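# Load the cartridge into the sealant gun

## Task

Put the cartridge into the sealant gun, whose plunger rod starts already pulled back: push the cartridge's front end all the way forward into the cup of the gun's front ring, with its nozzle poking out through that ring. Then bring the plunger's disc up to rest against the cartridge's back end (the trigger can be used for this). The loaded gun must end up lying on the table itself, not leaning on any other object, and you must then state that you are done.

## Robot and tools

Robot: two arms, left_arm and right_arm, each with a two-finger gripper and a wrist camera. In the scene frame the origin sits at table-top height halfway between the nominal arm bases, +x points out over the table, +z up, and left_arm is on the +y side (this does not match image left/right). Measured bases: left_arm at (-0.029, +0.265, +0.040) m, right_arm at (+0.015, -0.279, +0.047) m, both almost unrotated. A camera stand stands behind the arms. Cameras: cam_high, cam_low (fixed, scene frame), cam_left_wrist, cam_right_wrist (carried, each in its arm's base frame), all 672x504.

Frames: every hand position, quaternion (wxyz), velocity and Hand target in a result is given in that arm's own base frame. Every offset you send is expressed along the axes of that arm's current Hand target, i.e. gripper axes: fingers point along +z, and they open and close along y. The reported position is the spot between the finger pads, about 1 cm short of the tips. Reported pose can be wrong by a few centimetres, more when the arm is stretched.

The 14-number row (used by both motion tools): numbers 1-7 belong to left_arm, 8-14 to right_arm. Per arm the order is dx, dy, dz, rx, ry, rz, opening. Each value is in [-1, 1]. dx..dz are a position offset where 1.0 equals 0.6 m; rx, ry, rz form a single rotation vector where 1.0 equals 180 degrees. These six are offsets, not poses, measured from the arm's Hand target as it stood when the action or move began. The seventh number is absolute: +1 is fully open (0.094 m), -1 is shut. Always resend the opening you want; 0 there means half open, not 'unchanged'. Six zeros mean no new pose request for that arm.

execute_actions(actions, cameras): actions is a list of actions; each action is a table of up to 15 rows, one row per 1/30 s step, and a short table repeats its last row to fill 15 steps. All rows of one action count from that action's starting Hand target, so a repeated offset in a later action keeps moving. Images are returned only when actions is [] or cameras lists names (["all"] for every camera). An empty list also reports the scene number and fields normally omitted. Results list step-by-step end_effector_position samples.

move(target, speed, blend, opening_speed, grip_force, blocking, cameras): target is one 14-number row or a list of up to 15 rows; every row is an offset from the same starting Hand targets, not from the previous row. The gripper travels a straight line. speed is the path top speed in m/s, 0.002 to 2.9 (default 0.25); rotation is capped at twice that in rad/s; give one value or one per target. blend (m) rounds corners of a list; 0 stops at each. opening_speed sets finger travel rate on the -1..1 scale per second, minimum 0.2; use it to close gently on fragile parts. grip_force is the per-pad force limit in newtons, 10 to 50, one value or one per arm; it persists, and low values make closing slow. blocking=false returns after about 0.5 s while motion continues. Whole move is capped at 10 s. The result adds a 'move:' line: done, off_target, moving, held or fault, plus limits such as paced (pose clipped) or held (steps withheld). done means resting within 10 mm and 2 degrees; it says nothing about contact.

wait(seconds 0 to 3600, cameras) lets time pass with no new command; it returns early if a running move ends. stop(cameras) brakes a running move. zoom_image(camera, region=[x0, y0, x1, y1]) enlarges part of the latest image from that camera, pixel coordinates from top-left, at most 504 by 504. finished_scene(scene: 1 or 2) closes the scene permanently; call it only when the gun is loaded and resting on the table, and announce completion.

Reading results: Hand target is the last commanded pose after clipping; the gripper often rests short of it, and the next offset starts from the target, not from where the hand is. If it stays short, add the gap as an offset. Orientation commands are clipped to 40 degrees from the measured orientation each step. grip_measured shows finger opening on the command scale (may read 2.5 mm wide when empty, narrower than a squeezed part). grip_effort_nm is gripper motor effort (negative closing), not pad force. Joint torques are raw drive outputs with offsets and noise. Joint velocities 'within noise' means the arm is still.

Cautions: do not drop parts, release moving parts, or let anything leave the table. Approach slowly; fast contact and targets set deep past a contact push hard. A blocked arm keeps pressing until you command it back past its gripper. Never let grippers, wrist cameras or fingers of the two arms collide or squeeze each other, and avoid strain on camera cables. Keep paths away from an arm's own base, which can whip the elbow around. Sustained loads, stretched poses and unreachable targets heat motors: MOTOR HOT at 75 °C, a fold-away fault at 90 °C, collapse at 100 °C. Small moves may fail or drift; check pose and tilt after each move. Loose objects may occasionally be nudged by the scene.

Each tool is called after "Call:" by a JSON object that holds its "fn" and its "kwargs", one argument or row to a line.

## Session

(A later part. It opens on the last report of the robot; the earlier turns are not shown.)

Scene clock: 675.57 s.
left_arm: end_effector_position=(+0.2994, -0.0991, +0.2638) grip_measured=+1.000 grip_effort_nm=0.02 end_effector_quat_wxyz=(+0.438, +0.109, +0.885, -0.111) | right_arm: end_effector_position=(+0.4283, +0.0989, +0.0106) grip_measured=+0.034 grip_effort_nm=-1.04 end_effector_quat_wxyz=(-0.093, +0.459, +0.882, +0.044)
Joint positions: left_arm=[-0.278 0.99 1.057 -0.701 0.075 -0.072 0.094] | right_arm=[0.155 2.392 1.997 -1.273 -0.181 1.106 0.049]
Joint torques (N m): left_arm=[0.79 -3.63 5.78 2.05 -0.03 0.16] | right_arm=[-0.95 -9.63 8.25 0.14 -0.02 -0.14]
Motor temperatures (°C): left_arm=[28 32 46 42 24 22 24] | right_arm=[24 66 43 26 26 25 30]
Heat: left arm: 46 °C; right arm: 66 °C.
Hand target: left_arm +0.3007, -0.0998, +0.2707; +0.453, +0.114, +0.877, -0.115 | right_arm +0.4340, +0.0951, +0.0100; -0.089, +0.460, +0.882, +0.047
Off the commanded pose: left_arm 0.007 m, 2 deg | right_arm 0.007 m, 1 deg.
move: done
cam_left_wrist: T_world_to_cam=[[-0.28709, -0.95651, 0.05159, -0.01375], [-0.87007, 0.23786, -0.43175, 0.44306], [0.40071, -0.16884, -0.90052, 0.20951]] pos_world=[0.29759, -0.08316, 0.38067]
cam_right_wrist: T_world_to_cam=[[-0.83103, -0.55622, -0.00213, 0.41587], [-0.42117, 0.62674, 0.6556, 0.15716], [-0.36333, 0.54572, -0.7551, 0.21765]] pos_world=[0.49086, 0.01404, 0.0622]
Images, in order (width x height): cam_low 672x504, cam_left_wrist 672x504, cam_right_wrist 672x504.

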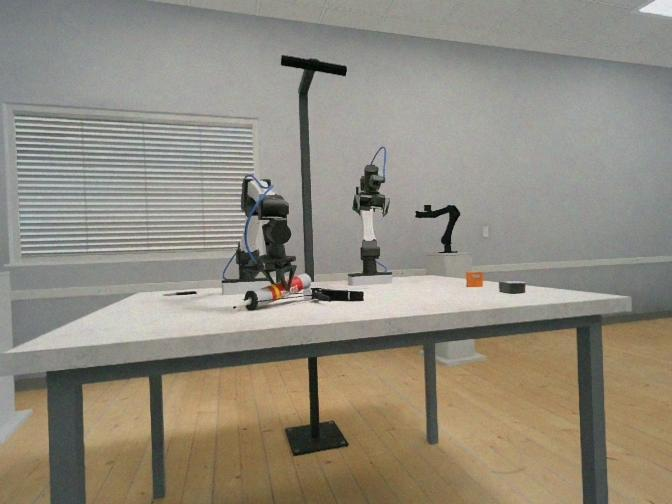

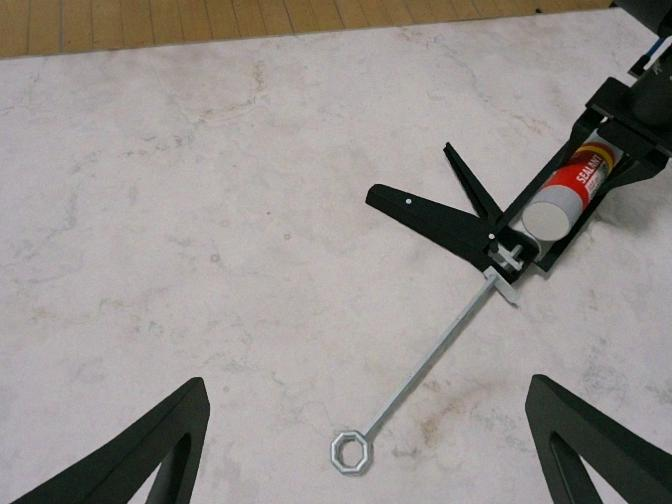

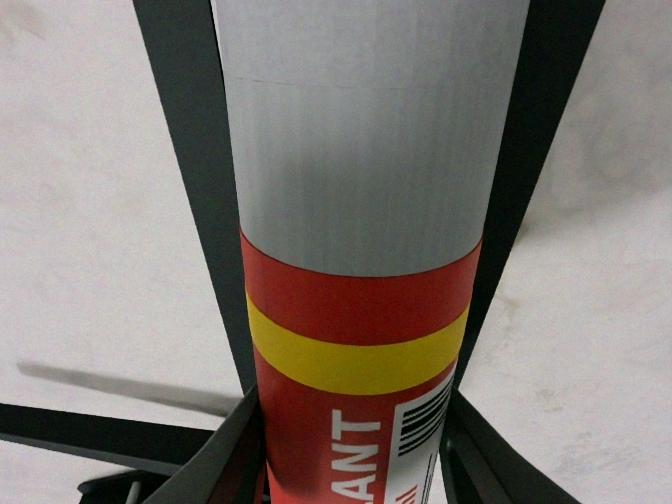

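Call:
{"fn": "move", "kwargs": {
  "target": [0,0,0,0,0,0,1,0.0075,-0.0025,0.0203,0,-0.0294,0,-0.04],
  "speed": 0.05,
  "cameras": ["cam_low","cam_right_wrist","cam_left_wrist"]
}}

Call:
{"fn": "zoom_image", "kwargs": {
  "camera": "cam_low",
  "region": [230, 260, 350, 330]
}}

Call:
{"fn": "zoom_image", "kwargs": {
  "camera": "cam_left_wrist",
  "region": [460, 150, 660, 300]
}}

Scene clock: 699.83 s.
left_arm: end_effector_position=(+0.2994, -0.0991, +0.2638) grip_measured=+1.000 grip_effort_nm=0.02 end_effector_quat_wxyz=(+0.438, +0.109, +0.885, -0.111) | right_arm: end_effector_position=(+0.4248, +0.1005, -0.0096) grip_measured=+0.034 grip_effort_nm=-1.04 end_effector_quat_wxyz=(-0.067, +0.457, +0.886, +0.023)
Joint positions: left_arm=[-0.278 0.99 1.057 -0.701 0.075 -0.072 0.094] | right_arm=[0.185 2.375 1.894 -1.167 -0.119 1.133 0.049]
Joint torques (N m): left_arm=[0.76 -3.58 5.76 2.06 -0.03 0.16] | right_arm=[0.5 -12.56 5.03 0.39 0.29 0.12]
Motor temperatures (°C): left_arm=[28 32 46 42 24 22 24] | right_arm=[24 63 43 25 26 25 30]
Heat: left arm: 46 °C; right arm: 63 °C.
Hand target: left_arm +0.3007, -0.0998, +0.2707; +0.453, +0.114, +0.877, -0.115 | right_arm +0.4289, +0.0998, -0.0010; -0.047, +0.461, +0.886, +0.025
Off the commanded pose: left_arm 0.007 m, 2 deg | right_arm 0.009 m, 2 deg.
move: done
cam_left_wrist: T_world_to_cam=[[-0.28709, -0.95651, 0.05159, -0.01375], [-0.87007, 0.23786, -0.43175, 0.44306], [0.40071, -0.16884, -0.90052, 0.20951]] pos_world=[0.29759, -0.08316, 0.38067]
cam_right_wrist: T_world_to_cam=[[-0.8266, -0.56271, 0.00954, 0.41276], [-0.44329, 0.66143, 0.60498, 0.17333], [-0.34674, 0.49585, -0.79619, 0.19781]] pos_world=[0.48661, 0.01954, 0.04869]
Images, in order (width x height): cam_low 672x504, cam_left_wrist 672x504, cam_right_wrist 672x504.

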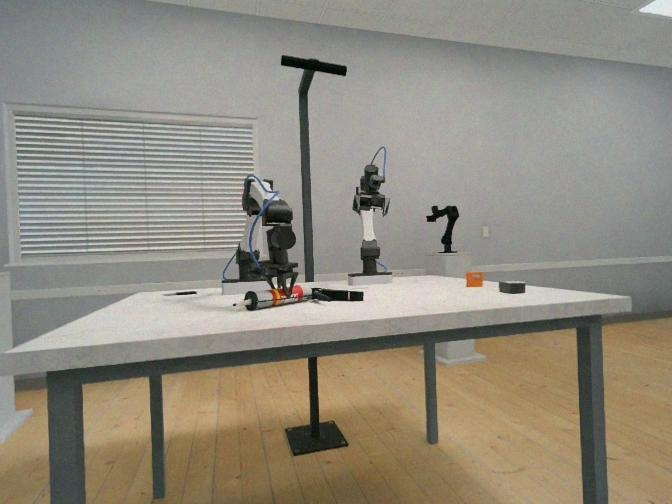

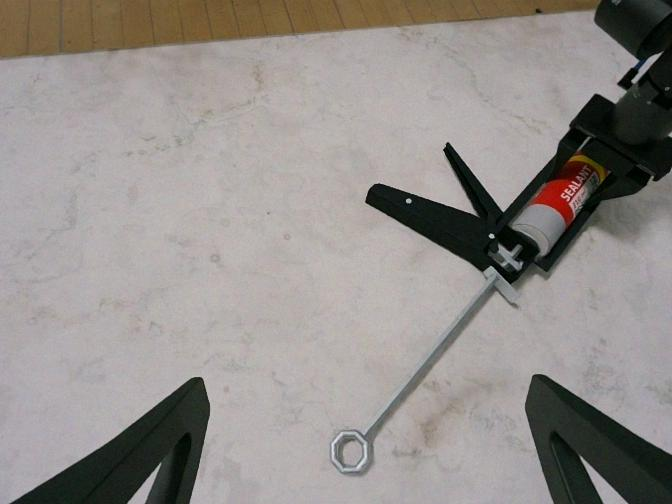

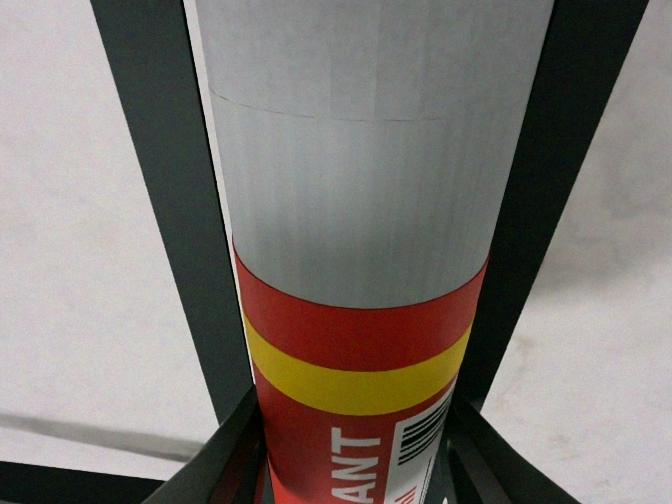

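Scaled by 4.200.

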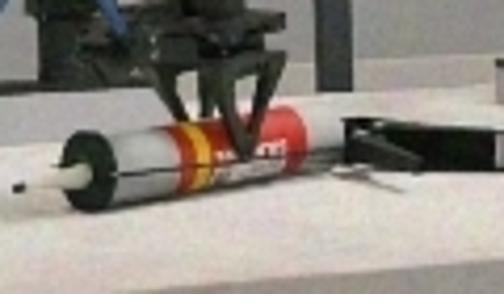

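Scaled by 2.520.

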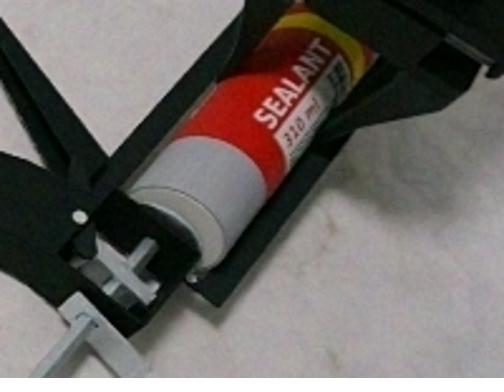

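Call:
{"fn": "move", "kwargs": {
  "target": [
    [0,0,0,0,0,0,1,0,0,0,0,0,0,0.2],
    [0,0,0,0,0,0,1,0,0,-0.2,0,0,0,0.25],
    [0,0,0,0,0,0,1,0.08,0.0,-0.3,0,0,0,0.6]
  ],
  "opening_speed": 0.6,
  "speed": [0.05,0.08,0.2],
  "cameras": ["cam_low","cam_right_wrist","cam_left_wrist"]
}}

Call:
{"fn": "zoom_image", "kwargs": {
  "camera": "cam_low",
  "region": [230, 260, 350, 330]
}}

Call:
{"fn": "zoom_image", "kwargs": {
  "camera": "cam_left_wrist",
  "region": [440, 80, 672, 300]
}}

Scene clock: 711.90 s.
left_arm: end_effector_position=(+0.2994, -0.0991, +0.2638) grip_measured=+1.000 grip_effort_nm=0.02 end_effector_quat_wxyz=(+0.438, +0.109, +0.885, -0.111) | right_arm: end_effector_position=(+0.4167, +0.1249, +0.1764) grip_measured=+0.597 grip_effort_nm=0.11 end_effector_quat_wxyz=(+0.007, +0.460, +0.884, +0.084)
Joint positions: left_arm=[-0.278 0.99 1.057 -0.701 0.075 -0.072 0.094] | right_arm=[0.245 2.169 2.293 -1.572 -0.115 1.212 0.075]
Joint torques (N m): left_arm=[0.8 -3.74 5.79 2.06 -0.03 0.17] | right_arm=[0.24 -10.85 5.38 0.52 0.16 0.04]
Motor temperatures (°C): left_arm=[28 32 45 42 24 22 24] | right_arm=[24 66 43 25 26 25 30]
Heat: left arm: 45 °C; right arm: 66 °C.
Hand target: left_arm +0.3007, -0.0998, +0.2707; +0.453, +0.114, +0.877, -0.115 | right_arm +0.4125, +0.1229, +0.1831; -0.048, +0.461, +0.886, +0.025
Off the commanded pose: left_arm 0.007 m, 2 deg | right_arm 0.008 m, 9 deg.
joint sent to its limit (right arm) — joint 4 (wrist pitch), lower limit. The joint targets are off in orientation, not in position.
move: off_target (right_arm); target 2's new opening was sent with right_arm's hand 0.016 m and 1 deg from that target; target 3's new opening was sent with right_arm's hand 0.008 m and 9 deg from that target
cam_left_wrist: T_world_to_cam=[[-0.28709, -0.95651, 0.05159, -0.01375], [-0.87007, 0.23786, -0.43175, 0.44306], [0.40071, -0.16884, -0.90052, 0.20951]] pos_world=[0.29759, -0.08316, 0.38067]
cam_right_wrist: T_world_to_cam=[[-0.82241, -0.5441, -0.16614, 0.44492], [-0.53789, 0.64857, 0.53855, 0.0938], [-0.18527, 0.53227, -0.82605, 0.26442]] pos_world=[0.46535, 0.0405, 0.24183]
Images, in order (width x height): cam_low 672x504, cam_left_wrist 672x504, cam_right_wrist 672x504.

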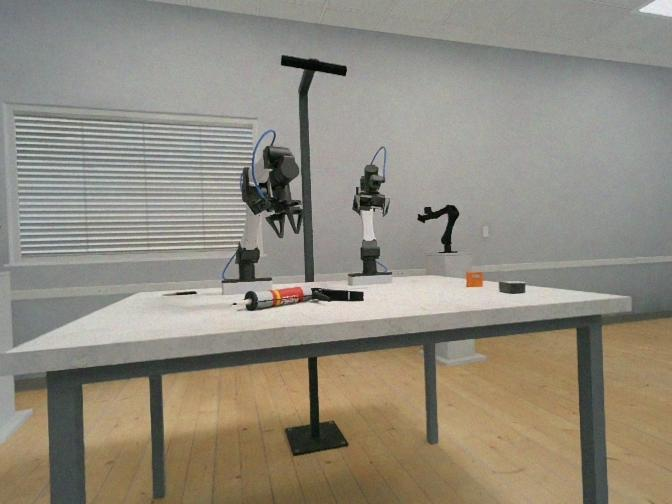

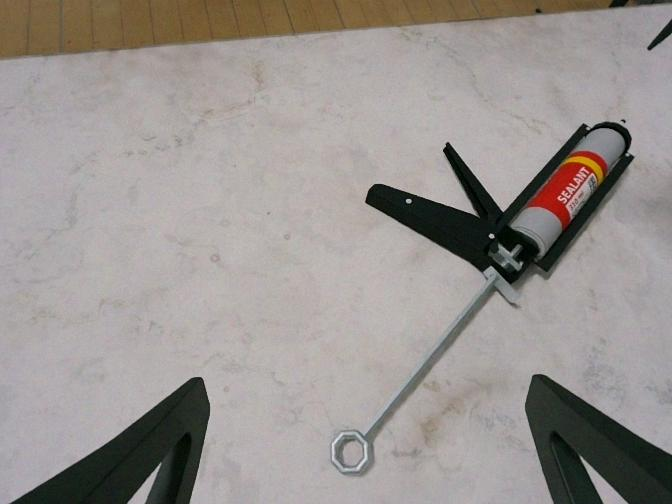

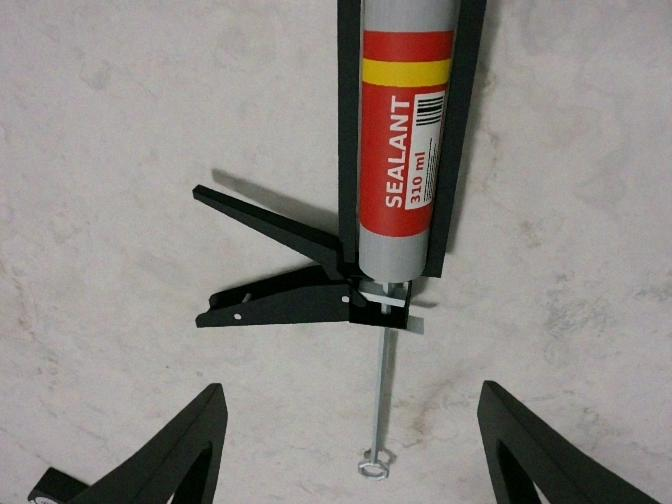

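Scaled by 4.200.

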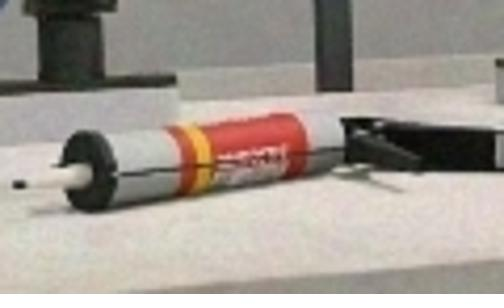

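Scaled by 2.172.

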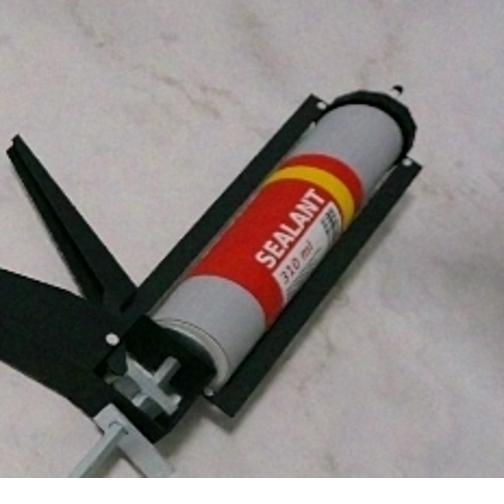

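Call:
{"fn": "zoom_image", "kwargs": {
  "camera": "cam_right_wrist",
  "region": [320, 200, 460, 340]
}}

Call:
{"fn": "zoom_image", "kwargs": {
  "camera": "cam_left_wrist",
  "region": [480, 200, 580, 310]
}}

Scaled by 3.600.

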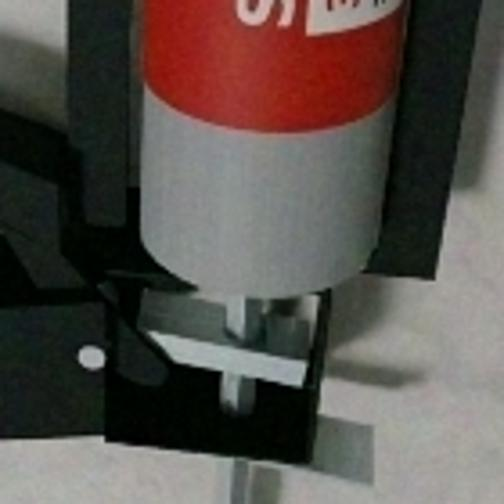

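Scaled by 4.582.

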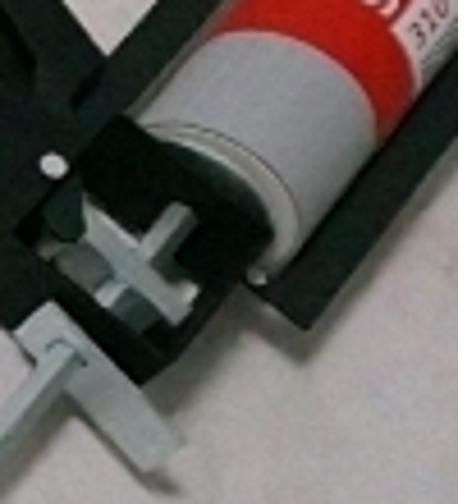

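Call:
{"fn": "move", "kwargs": {
  "target": [0.2735,-0.0013,0.167,0.0873,0.3054,0.2329,1,-0.0625,-0.3475,0,0,0,0,1],
  "cameras": ["cam_low","cam_left_wrist","cam_high"]
}}

Scene clock: 741.33 s.
left_arm: end_effector_position=(+0.2795, -0.1144, +0.0778) grip_measured=+1.000 grip_effort_nm=0.02 end_effector_quat_wxyz=(+0.000, +0.496, +0.868, -0.007) | right_arm: end_effector_position=(+0.2684, -0.0226, +0.1750) grip_measured=+0.998 grip_effort_nm=0.11 end_effector_quat_wxyz=(-0.046, +0.462, +0.885, +0.034)
Joint positions: left_arm=[-0.38 1.704 1.267 -1.136 0.014 0.658 0.094] | right_arm=[-0.145 1.634 1.572 -1.574 -0.095 0.813 0.094]
Joint torques (N m): left_arm=[-0.25 -6.53 7.42 0.21 -0.27 0.17] | right_arm=[-0.72 -6.82 5.38 0.14 0.22 -0.21]
Motor temperatures (°C): left_arm=[28 32 46 41 24 22 24] | right_arm=[24 72 42 26 26 25 29]
Heat: left arm: 46 °C; right arm: 72 °C.
Hand target: left_arm +0.2850, -0.1157, +0.0797; +0.000, +0.503, +0.864, +0.000 | right_arm +0.2629, -0.0271, +0.1789; -0.048, +0.461, +0.886, +0.025
Off the commanded pose: left_arm 0.006 m, 1 deg | right_arm 0.008 m, 1 deg.
joint sent to its limit (right arm) — joint 4 (wrist pitch), lower limit. The joint targets still meet the commanded pose.
move: done
cam_left_wrist: T_world_to_cam=[[-0.88009, -0.47431, -0.0214, 0.20212], [-0.42943, 0.77596, 0.46203, 0.21792], [-0.20254, 0.41582, -0.88661, 0.28174]] pos_world=[0.32853, -0.19038, 0.15343]
Images, in order (width x height): cam_high 672x504, cam_low 672x504, cam_left_wrist 672x504.

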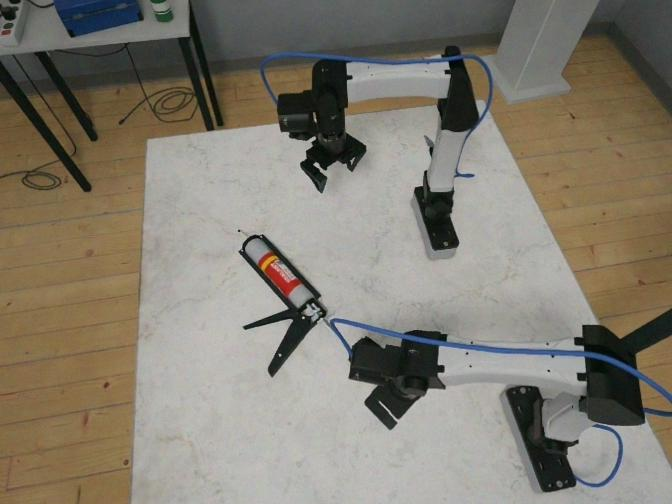

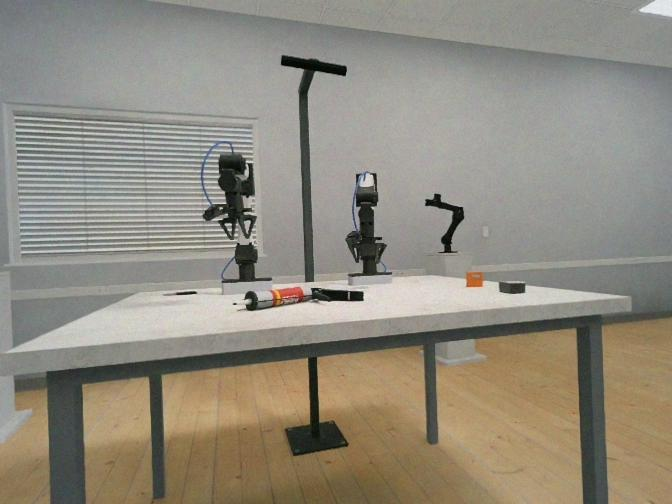

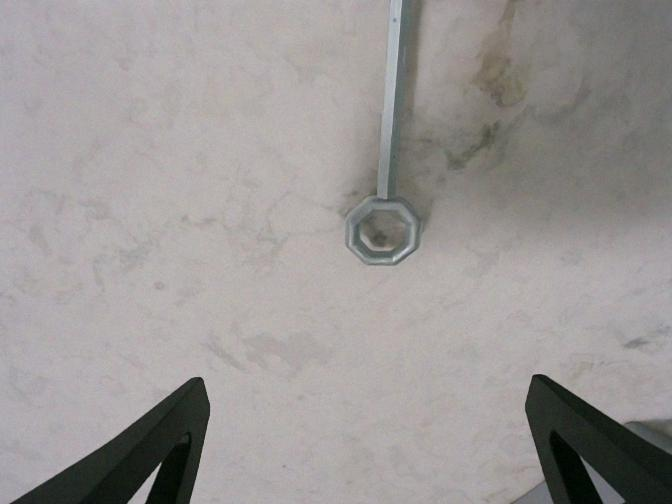

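Call:
{"fn": "move", "kwargs": {
  "target": [
    [-0.0173,-0.021,0.08,0,0,0,1,0,0,0,0,0,0,1],
    [-0.0173,-0.021,0.1695,0,0,0,1,0,0,0,0,0,0,1]
  ],
  "speed": [0.2,0.08],
  "blend": 0.01,
  "cameras": ["cam_left_wrist","cam_low"]
}}

Call:
{"fn": "zoom_image", "kwargs": {
  "camera": "cam_low",
  "region": [330, 230, 450, 320]
}}

Scene clock: 752.47 s.
left_arm: end_effector_position=(+0.2782, -0.1310, -0.0158) grip_measured=+1.000 grip_effort_nm=0.02 end_effector_quat_wxyz=(+0.002, +0.505, +0.863, -0.006) | right_arm: end_effector_position=(+0.2684, -0.0226, +0.1750) grip_measured=+0.998 grip_effort_nm=0.11 end_effector_quat_wxyz=(-0.046, +0.461, +0.885, +0.034)
Joint positions: left_arm=[-0.433 1.853 1.049 -0.763 0.013 0.625 0.094] | right_arm=[-0.145 1.634 1.572 -1.574 -0.095 0.813 0.094]
Joint torques (N m): left_arm=[-0.34 -7.12 4.26 0.42 -0.24 -0.07] | right_arm=[-0.72 -6.82 5.38 0.14 0.23 -0.15]
Motor temperatures (°C): left_arm=[28 32 47 38 24 22 24] | right_arm=[24 66 42 25 26 25 29]
Heat: left arm: 47 °C; right arm: 66 °C.
Hand target: left_arm +0.2791, -0.1310, -0.0220; +0.000, +0.503, +0.864, +0.000 | right_arm +0.2629, -0.0271, +0.1789; -0.048, +0.461, +0.886, +0.025
Off the commanded pose: left_arm 0.006 m, 1 deg | right_arm 0.008 m, 1 deg.
joint sent to its limit (right arm) — joint 4 (wrist pitch), lower limit. The joint targets still meet the commanded pose.
move: done
cam_left_wrist: T_world_to_cam=[[-0.88902, -0.45714, -0.02565, 0.1957], [-0.41661, 0.78442, 0.45949, 0.27105], [-0.18993, 0.41918, -0.88781, 0.20235]] pos_world=[0.32533, -0.20797, 0.06013]
Images, in order (width x height): cam_low 672x504, cam_left_wrist 672x504.

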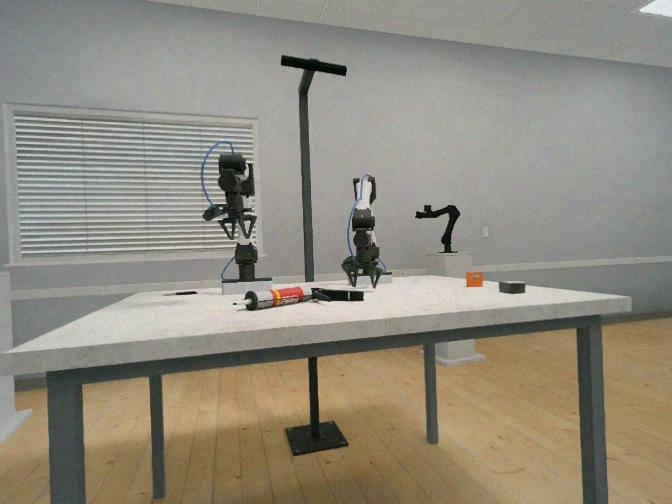

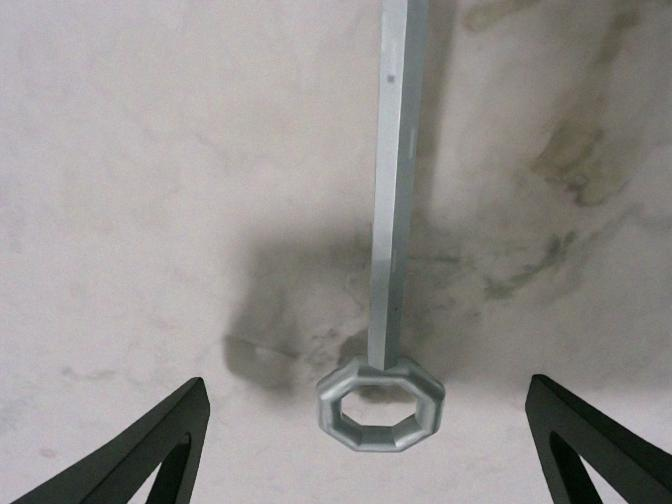

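Scaled by 4.200.

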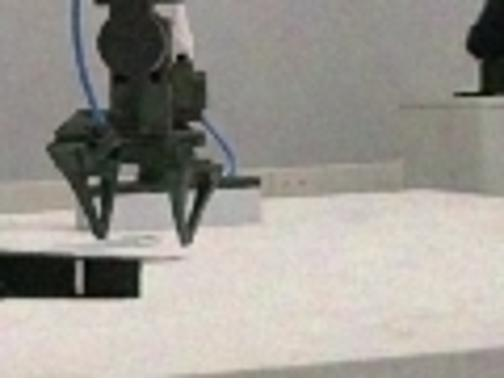

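Call:
{"fn": "move", "kwargs": {
  "target": [0,0,0,0,0,0,-0.3,0,0,0,0,0,0,1],
  "opening_speed": 0.8,
  "grip_force": [30,50],
  "cameras": ["cam_left_wrist"]
}}

Scene clock: 759.60 s.
left_arm: end_effector_position=(+0.2782, -0.1312, -0.0158) grip_measured=-0.224 grip_effort_nm=-0.59 end_effector_quat_wxyz=(+0.002, +0.505, +0.863, -0.006) | right_arm: end_effector_position=(+0.2684, -0.0226, +0.1750) grip_measured=+0.998 grip_effort_nm=0.11 end_effector_quat_wxyz=(-0.046, +0.461, +0.885, +0.034)
Joint positions: left_arm=[-0.434 1.853 1.049 -0.763 0.013 0.625 0.036] | right_arm=[-0.145 1.634 1.572 -1.574 -0.095 0.813 0.094]
Joint torques (N m): left_arm=[-0.14 -7.05 4.27 0.46 -0.22 -0.08] | right_arm=[-0.73 -6.82 5.38 0.14 0.23 -0.15]
Motor temperatures (°C): left_arm=[28 34 47 37 24 22 24] | right_arm=[24 63 42 25 26 25 29]
Heat: left arm: 47 °C; right arm: 63 °C.
Hand target: left_arm +0.2791, -0.1310, -0.0220; +0.000, +0.503, +0.864, +0.000 | right_arm +0.2629, -0.0271, +0.1789; -0.048, +0.461, +0.886, +0.025
Off the commanded pose: left_arm 0.006 m, 1 deg | right_arm 0.008 m, 1 deg.
joint sent to its limit (right arm) — joint 4 (wrist pitch), lower limit. The joint targets still meet the commanded pose.
grip_force (N): 30, 50
move: done
cam_left_wrist: T_world_to_cam=[[-0.88917, -0.45684, -0.02592, 0.19574], [-0.41652, 0.78465, 0.45916, 0.2712], [-0.18942, 0.41906, -0.88798, 0.20235]] pos_world=[0.32533, -0.20817, 0.06023]

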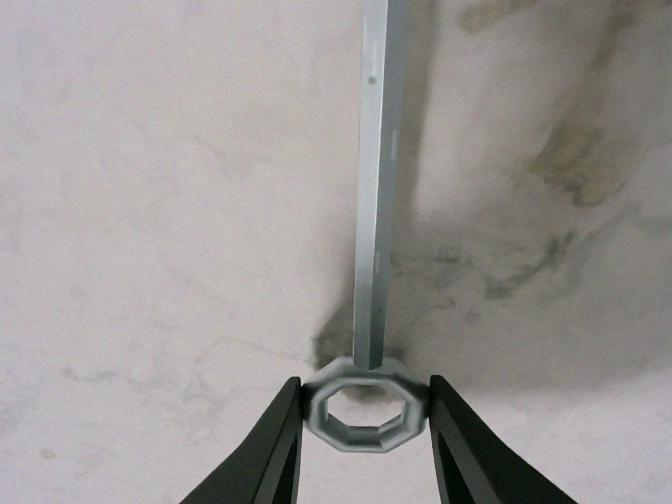

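Call:
{"fn": "move", "kwargs": {
  "target": [-0.022,0,0,0,0,0,-0.3,0,0,0,0,0,0,1],
  "speed": 0.04,
  "cameras": ["cam_left_wrist","cam_low","cam_high"]
}}

Call:
{"fn": "zoom_image", "kwargs": {
  "camera": "cam_low",
  "region": [230, 260, 380, 330]
}}

Call:
{"fn": "zoom_image", "kwargs": {
  "camera": "cam_high",
  "region": [220, 210, 400, 400]
}}

Scene clock: 766.73 s.
left_arm: end_effector_position=(+0.2759, -0.1338, -0.0216) grip_measured=-0.225 grip_effort_nm=-0.63 end_effector_quat_wxyz=(-0.013, +0.505, +0.863, +0.001) | right_arm: end_effector_position=(+0.2684, -0.0226, +0.1750) grip_measured=+0.998 grip_effort_nm=0.11 end_effector_quat_wxyz=(-0.046, +0.461, +0.885, +0.034)
Joint positions: left_arm=[-0.454 1.886 1.066 -0.776 -0.005 0.605 0.036] | right_arm=[-0.145 1.634 1.572 -1.574 -0.095 0.813 0.094]
Joint torques (N m): left_arm=[-0.58 -7.16 6.57 0.4 -0.09 -0.12] | right_arm=[-0.72 -6.8 5.39 0.14 0.23 -0.14]
Motor temperatures (°C): left_arm=[28 35 47 36 24 22 24] | right_arm=[24 61 42 25 26 25 29]
Heat: left arm: 47 °C; right arm: 61 °C.
Hand target: left_arm +0.2856, -0.1425, -0.0220; +0.000, +0.503, +0.864, +0.000 | right_arm +0.2629, -0.0271, +0.1789; -0.048, +0.461, +0.886, +0.025
Off the commanded pose: left_arm 0.013 m, 1 deg | right_arm 0.008 m, 1 deg.
joint sent to its limit (right arm) — joint 4 (wrist pitch), lower limit. The joint targets still meet the commanded pose.
grip_force (N): 30, 50
move: off_target (left_arm)
cam_left_wrist: T_world_to_cam=[[-0.89021, -0.45501, -0.02199, 0.19295], [-0.40658, 0.77185, 0.48882, 0.27119], [-0.20545, 0.44409, -0.87211, 0.20589]] pos_world=[0.32432, -0.21296, 0.05124]
Images, in order (width x height): cam_high 672x504, cam_low 672x504, cam_left_wrist 672x504.

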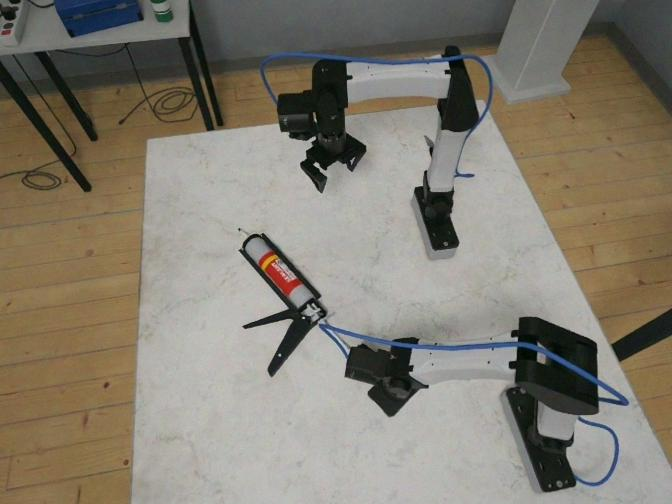

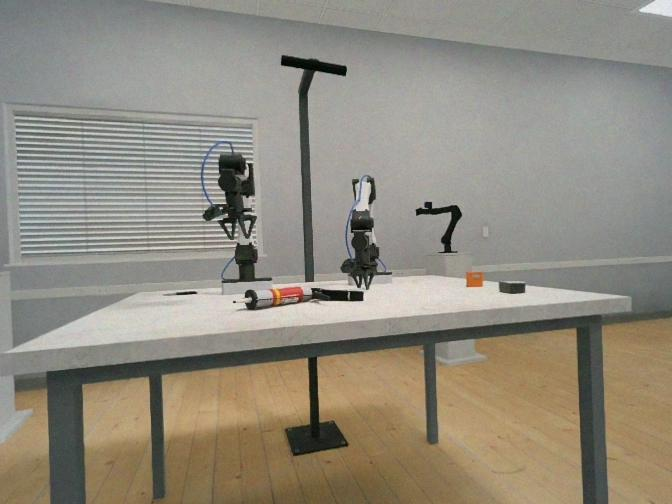

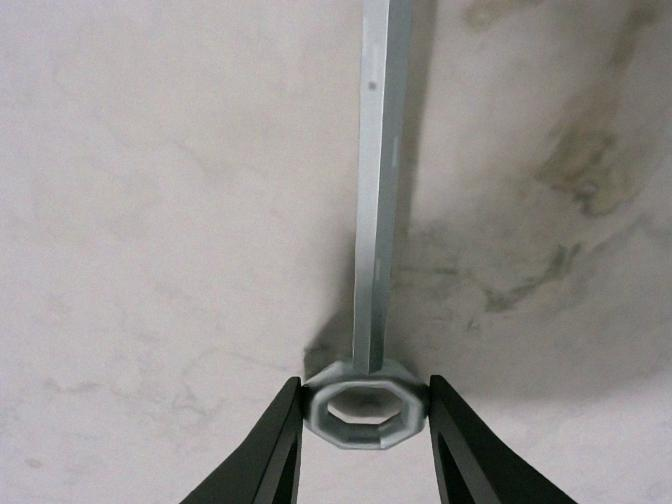

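Scaled by 3.360.

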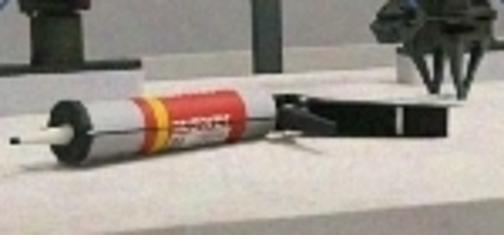

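Scaled by 2.653.

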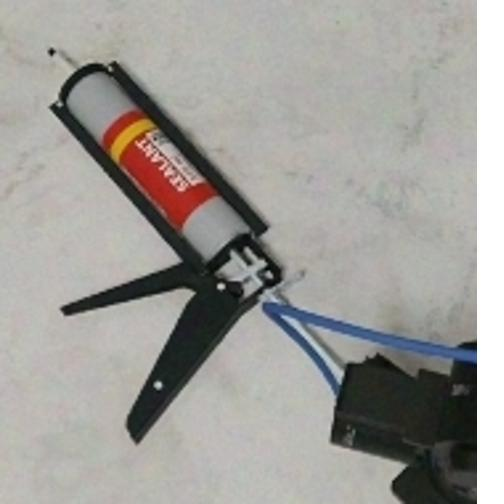

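Call:
{"fn": "move", "kwargs": {
  "target": [-0.02,0,-0.01,0,0,0,-0.3,0,0,0,0,0,0,1],
  "speed": 0.04,
  "cameras": ["cam_left_wrist","cam_low","cam_high"]
}}

Call:
{"fn": "zoom_image", "kwargs": {
  "camera": "cam_low",
  "region": [230, 260, 380, 330]
}}

Call:
{"fn": "zoom_image", "kwargs": {
  "camera": "cam_high",
  "region": [220, 210, 400, 400]
}}

Scene clock: 772.67 s.
left_arm: end_effector_position=(+0.2761, -0.1388, -0.0161) grip_measured=-0.225 grip_effort_nm=-0.63 end_effector_quat_wxyz=(-0.027, +0.503, +0.864, +0.004) | right_arm: end_effector_position=(+0.2684, -0.0226, +0.1750) grip_measured=+0.998 grip_effort_nm=0.11 end_effector_quat_wxyz=(-0.046, +0.461, +0.885, +0.034)
Joint positions: left_arm=[-0.472 1.906 1.119 -0.837 -0.011 0.582 0.036] | right_arm=[-0.145 1.634 1.572 -1.574 -0.095 0.813 0.094]
Joint torques (N m): left_arm=[-0.8 -7.5 7.16 0.52 -0.02 -0.08] | right_arm=[-0.75 -6.83 5.38 0.14 0.22 -0.15]
Motor temperatures (°C): left_arm=[28 35 47 36 24 22 24] | right_arm=[24 60 42 25 26 25 28]
Heat: left arm: 47 °C; right arm: 60 °C.
Hand target: left_arm +0.2916, -0.1530, -0.0159; +0.000, +0.503, +0.864, +0.000 | right_arm +0.2629, -0.0271, +0.1789; -0.048, +0.461, +0.886, +0.025
Off the commanded pose: left_arm 0.021 m, 3 deg | right_arm 0.008 m, 1 deg.
joint sent to its limit (right arm) — joint 4 (wrist pitch), lower limit. The joint targets still meet the commanded pose.
grip_force (N): 30, 50
move: off_target (left_arm)
cam_left_wrist: T_world_to_cam=[[-0.88829, -0.45914, -0.01139, 0.18999], [-0.3995, 0.76019, 0.51237, 0.26917], [-0.22659, 0.45968, -0.85869, 0.22115]] pos_world=[0.32641, -0.21904, 0.05415]
Images, in order (width x height): cam_high 672x504, cam_low 672x504, cam_left_wrist 672x504.

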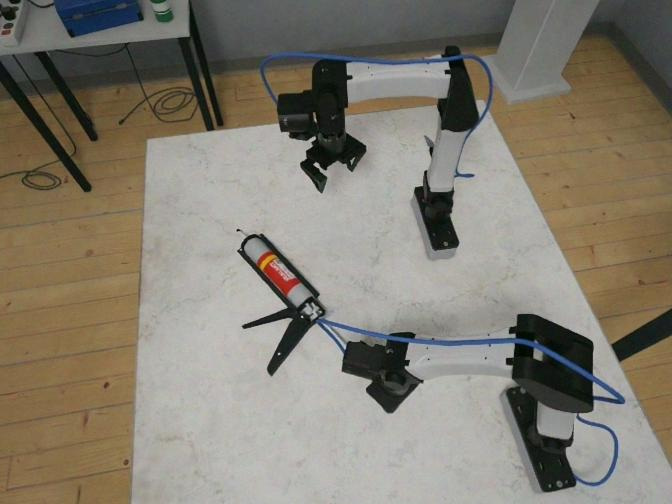

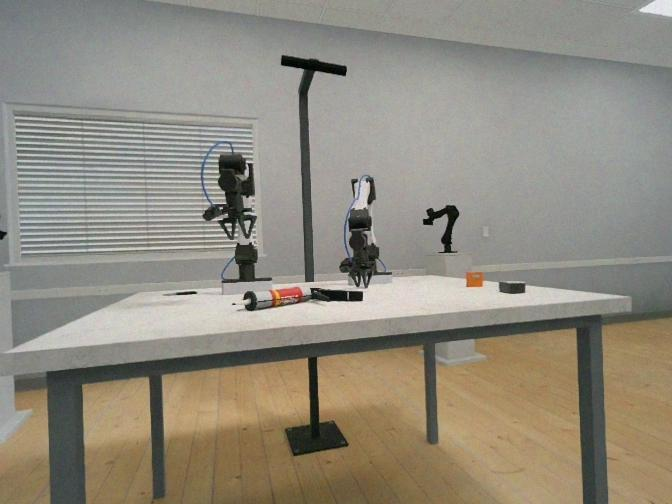

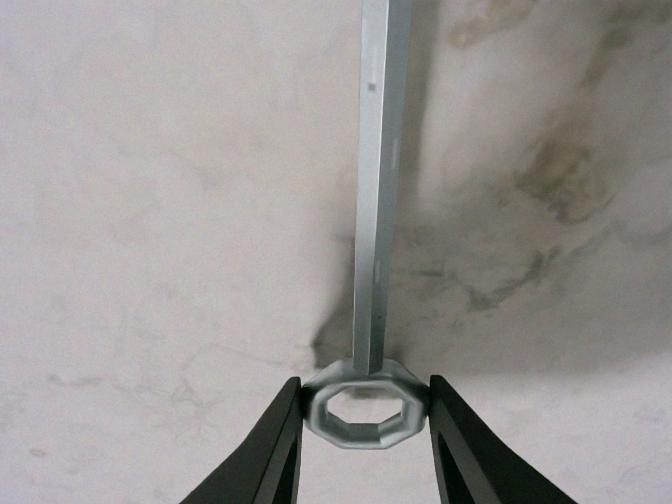

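Scaled by 3.360.

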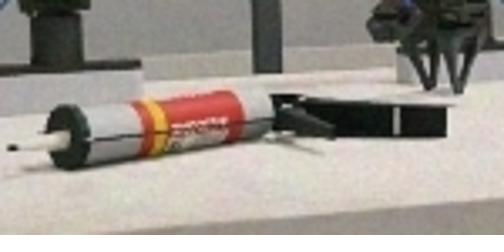

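Scaled by 2.653.

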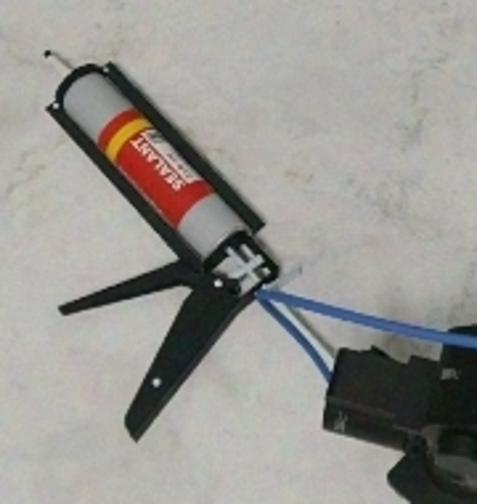

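Call:
{"fn": "move", "kwargs": {
  "target": [
    [0.033,-0.011,0.005,0,0,0,-0.3,0,0,0,0,0,0,1],
    [0.033,-0.011,0.005,0,0,0,0.6,0,0,0,0,0,0,1],
    [0.033,-0.011,-0.16,0,0,0,0.6,0,0,0,0,0,0,1],
    [-0.081,0.085,-0.277,-0.0873,-0.3054,-0.2329,1,0,0,0,0,0,0,1]
  ],
  "speed": [0.05,0.05,0.15,0.25],
  "grip_force": 50,
  "cameras": ["cam_left_wrist","cam_low"]
}}

Call:
{"fn": "zoom_image", "kwargs": {
  "camera": "cam_left_wrist",
  "region": [400, 200, 600, 400]
}}

Scene clock: 789.80 s.
left_arm: end_effector_position=(+0.3569, -0.1695, +0.1407) grip_measured=+0.997 grip_effort_nm=0.15 end_effector_quat_wxyz=(+0.434, +0.121, +0.885, -0.115) | right_arm: end_effector_position=(+0.2684, -0.0226, +0.1750) grip_measured=+0.998 grip_effort_nm=0.11 end_effector_quat_wxyz=(-0.046, +0.461, +0.885, +0.034)
Joint positions: left_arm=[-0.471 1.332 0.764 -0.072 -0.062 -0.169 0.094] | right_arm=[-0.145 1.634 1.572 -1.574 -0.095 0.813 0.094]
Joint torques (N m): left_arm=[-0.31 -6.94 5.76 2.09 -0.37 -0.06] | right_arm=[-0.72 -6.8 5.38 0.14 0.22 -0.14]
Motor temperatures (°C): left_arm=[28 36 47 36 24 22 24] | right_arm=[24 57 42 25 26 25 28]
Heat: left arm: 47 °C; right arm: 57 °C.
Hand target: left_arm +0.3600, -0.1699, +0.1503; +0.453, +0.114, +0.877, -0.115 | right_arm +0.2629, -0.0271, +0.1789; -0.048, +0.461, +0.886, +0.025
Off the commanded pose: left_arm 0.010 m, 3 deg | right_arm 0.008 m, 1 deg.
joint sent to its limit (right arm) — joint 4 (wrist pitch), lower limit. The joint targets still meet the commanded pose.
move: off_target (left_arm); target 4's new opening was sent with left_arm's hand 0.010 m and 3 deg from that target
cam_left_wrist: T_world_to_cam=[[-0.31055, -0.94935, 0.0478, -0.04819], [-0.86601, 0.26184, -0.42598, 0.45852], [0.39189, -0.17368, -0.90347, 0.06645]] pos_world=[0.35608, -0.15427, 0.25766]
Images, in order (width x height): cam_low 672x504, cam_left_wrist 672x504.

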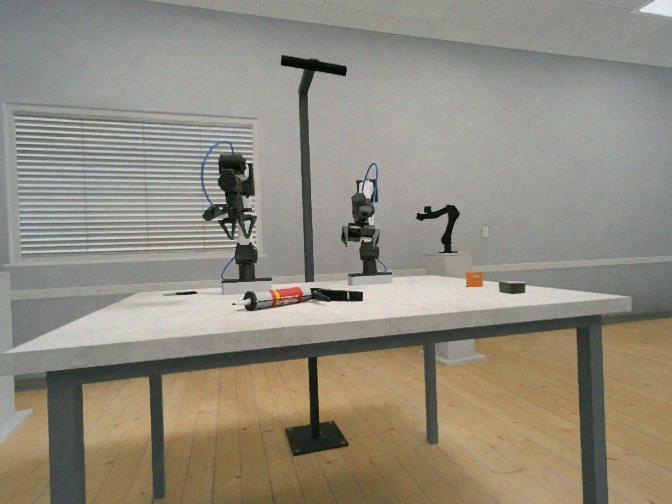

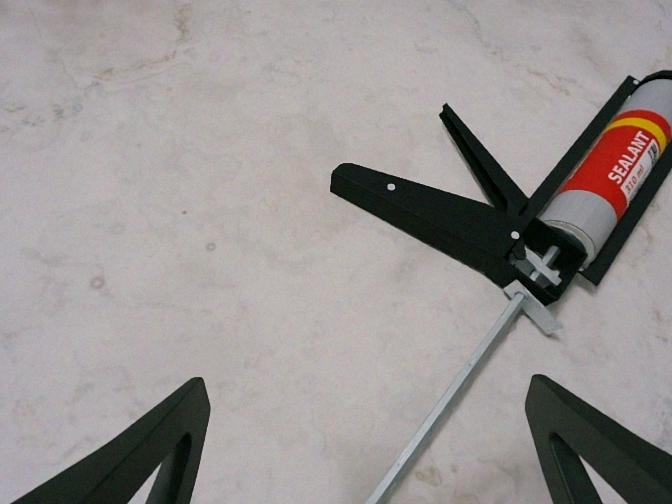

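Scaled by 2.520.

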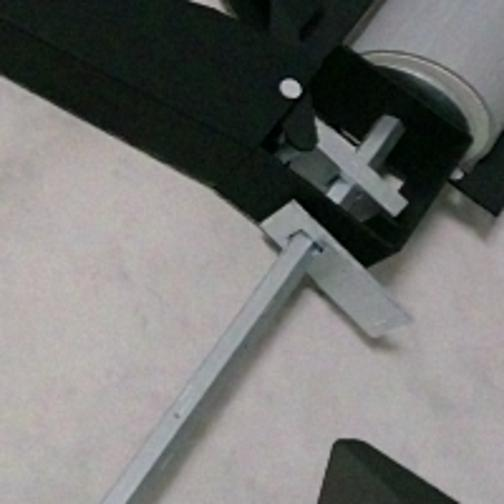

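Call:
{"fn": "zoom_image", "kwargs": {
  "camera": "cam_left_wrist",
  "region": [520, 200, 620, 300]
}}

Call:
{"fn": "zoom_image", "kwargs": {
  "camera": "cam_low",
  "region": [235, 275, 325, 320]
}}

Scaled by 5.040.

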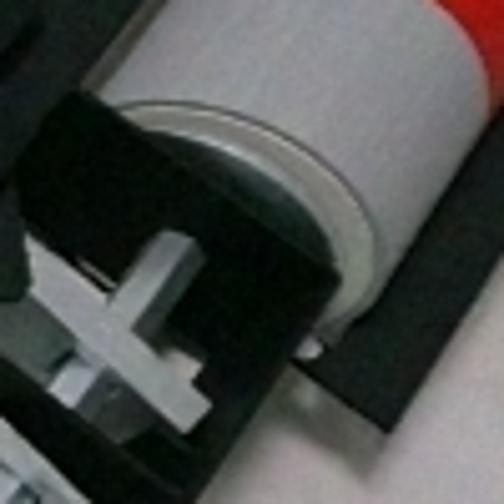

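Scaled by 5.600.

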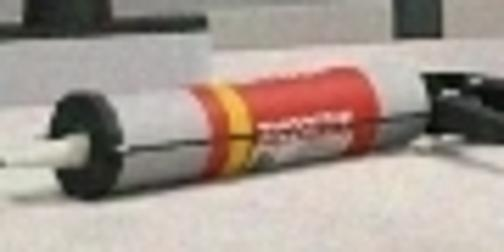

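Call:
{"fn": "move", "kwargs": {
  "target": [0.163,0.045,-0.095,0,0,0,1,0,0,0,0,0,0,1],
  "cameras": ["cam_left_wrist"]
}}

Call:
{"fn": "zoom_image", "kwargs": {
  "camera": "cam_left_wrist",
  "region": [320, 220, 620, 504]
}}

Scene clock: 801.03 s.
left_arm: end_effector_position=(+0.2691, -0.1180, +0.0967) grip_measured=+0.998 grip_effort_nm=0.16 end_effector_quat_wxyz=(+0.447, +0.110, +0.880, -0.114) | right_arm: end_effector_position=(+0.2684, -0.0226, +0.1750) grip_measured=+0.998 grip_effort_nm=0.11 end_effector_quat_wxyz=(-0.046, +0.461, +0.885, +0.034)
Joint positions: left_arm=[-0.45 0.875 0.325 -0.063 -0.062 -0.169 0.094] | right_arm=[-0.145 1.634 1.572 -1.574 -0.095 0.813 0.094]
Joint torques (N m): left_arm=[0.75 -2.8 5.91 1.88 -0.14 0.16] | right_arm=[-0.72 -6.82 5.38 0.14 0.22 -0.15]
Motor temperatures (°C): left_arm=[28 36 47 38 24 22 24] | right_arm=[24 56 42 25 26 25 28]
Heat: left arm: 47 °C; right arm: 56 °C.
Hand target: left_arm +0.2692, -0.1177, +0.0994; +0.453, +0.114, +0.877, -0.116 | right_arm +0.2629, -0.0271, +0.1789; -0.048, +0.461, +0.886, +0.025
Off the commanded pose: left_arm 0.003 m, 1 deg | right_arm 0.008 m, 1 deg.
joint sent to its limit (right arm) — joint 4 (wrist pitch), lower limit. The joint targets still meet the commanded pose.
move: done
cam_left_wrist: T_world_to_cam=[[-0.29219, -0.95495, 0.05197, -0.03046], [-0.8604, 0.23876, -0.45022, 0.34828], [0.41753, -0.17626, -0.8914, 0.06169]] pos_world=[0.265, -0.10137, 0.21338]

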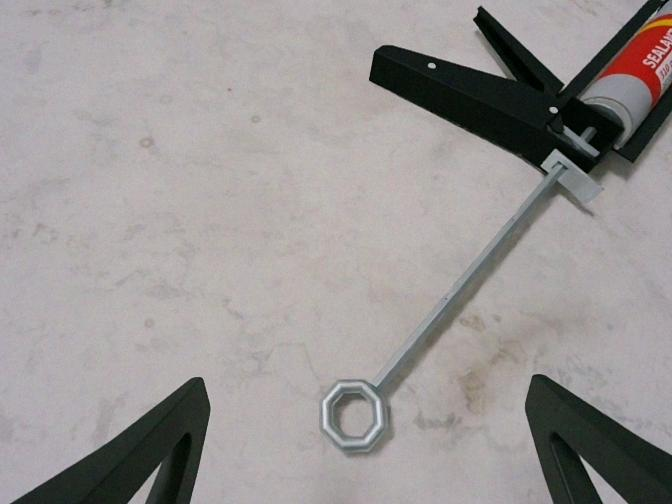

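Scaled by 1.680.

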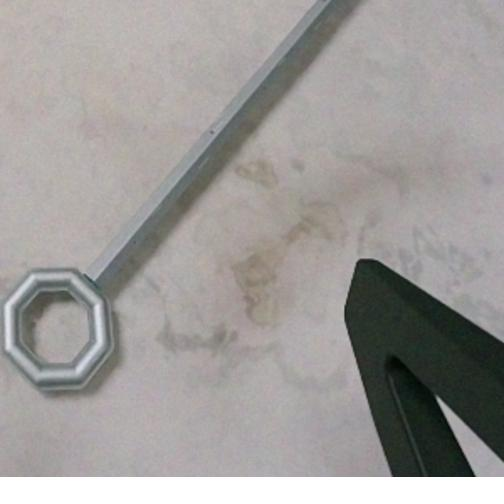

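Call:
{"fn": "move", "kwargs": {
  "target": [0,0,0,0,0,0,1,-0.007,0.347,0.165,0,-0.0328,0,1],
  "cameras": ["cam_right_wrist"]
}}

Scene clock: 817.00 s.
left_arm: end_effector_position=(+0.2690, -0.1180, +0.0966) grip_measured=+0.998 grip_effort_nm=0.15 end_effector_quat_wxyz=(+0.447, +0.110, +0.880, -0.114) | right_arm: end_effector_position=(+0.4281, +0.0981, +0.0854) grip_measured=+0.998 grip_effort_nm=0.11 end_effector_quat_wxyz=(-0.002, +0.459, +0.888, +0.013)
Joint positions: left_arm=[-0.45 0.875 0.325 -0.063 -0.062 -0.169 0.094] | right_arm=[0.216 2.239 2.05 -1.367 -0.023 1.171 0.094]
Joint torques (N m): left_arm=[0.79 -2.89 5.98 1.9 -0.14 0.17] | right_arm=[0.53 -8.05 8.55 0.27 0.33 0.05]
Motor temperatures (°C): left_arm=[28 34 48 39 24 22 24] | right_arm=[24 55 42 25 26 25 28]
Heat: left arm: 48 °C; right arm: 55 °C.
Hand target: left_arm +0.2693, -0.1177, +0.0994; +0.453, +0.114, +0.877, -0.116 | right_arm +0.4300, +0.0976, +0.0802; -0.002, +0.462, +0.887, +0.002
Off the commanded pose: left_arm 0.003 m, 1 deg | right_arm 0.006 m, 1 deg.
move: done
cam_right_wrist: T_world_to_cam=[[-0.82692, -0.56122, -0.03522, 0.41694], [-0.5004, 0.70583, 0.5014, 0.14782], [-0.25654, 0.43224, -0.8645, 0.24932]] pos_world=[0.4827, 0.02189, 0.15611]

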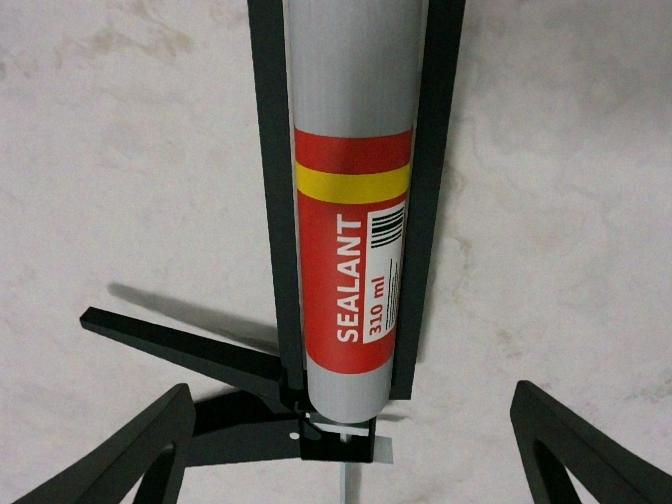

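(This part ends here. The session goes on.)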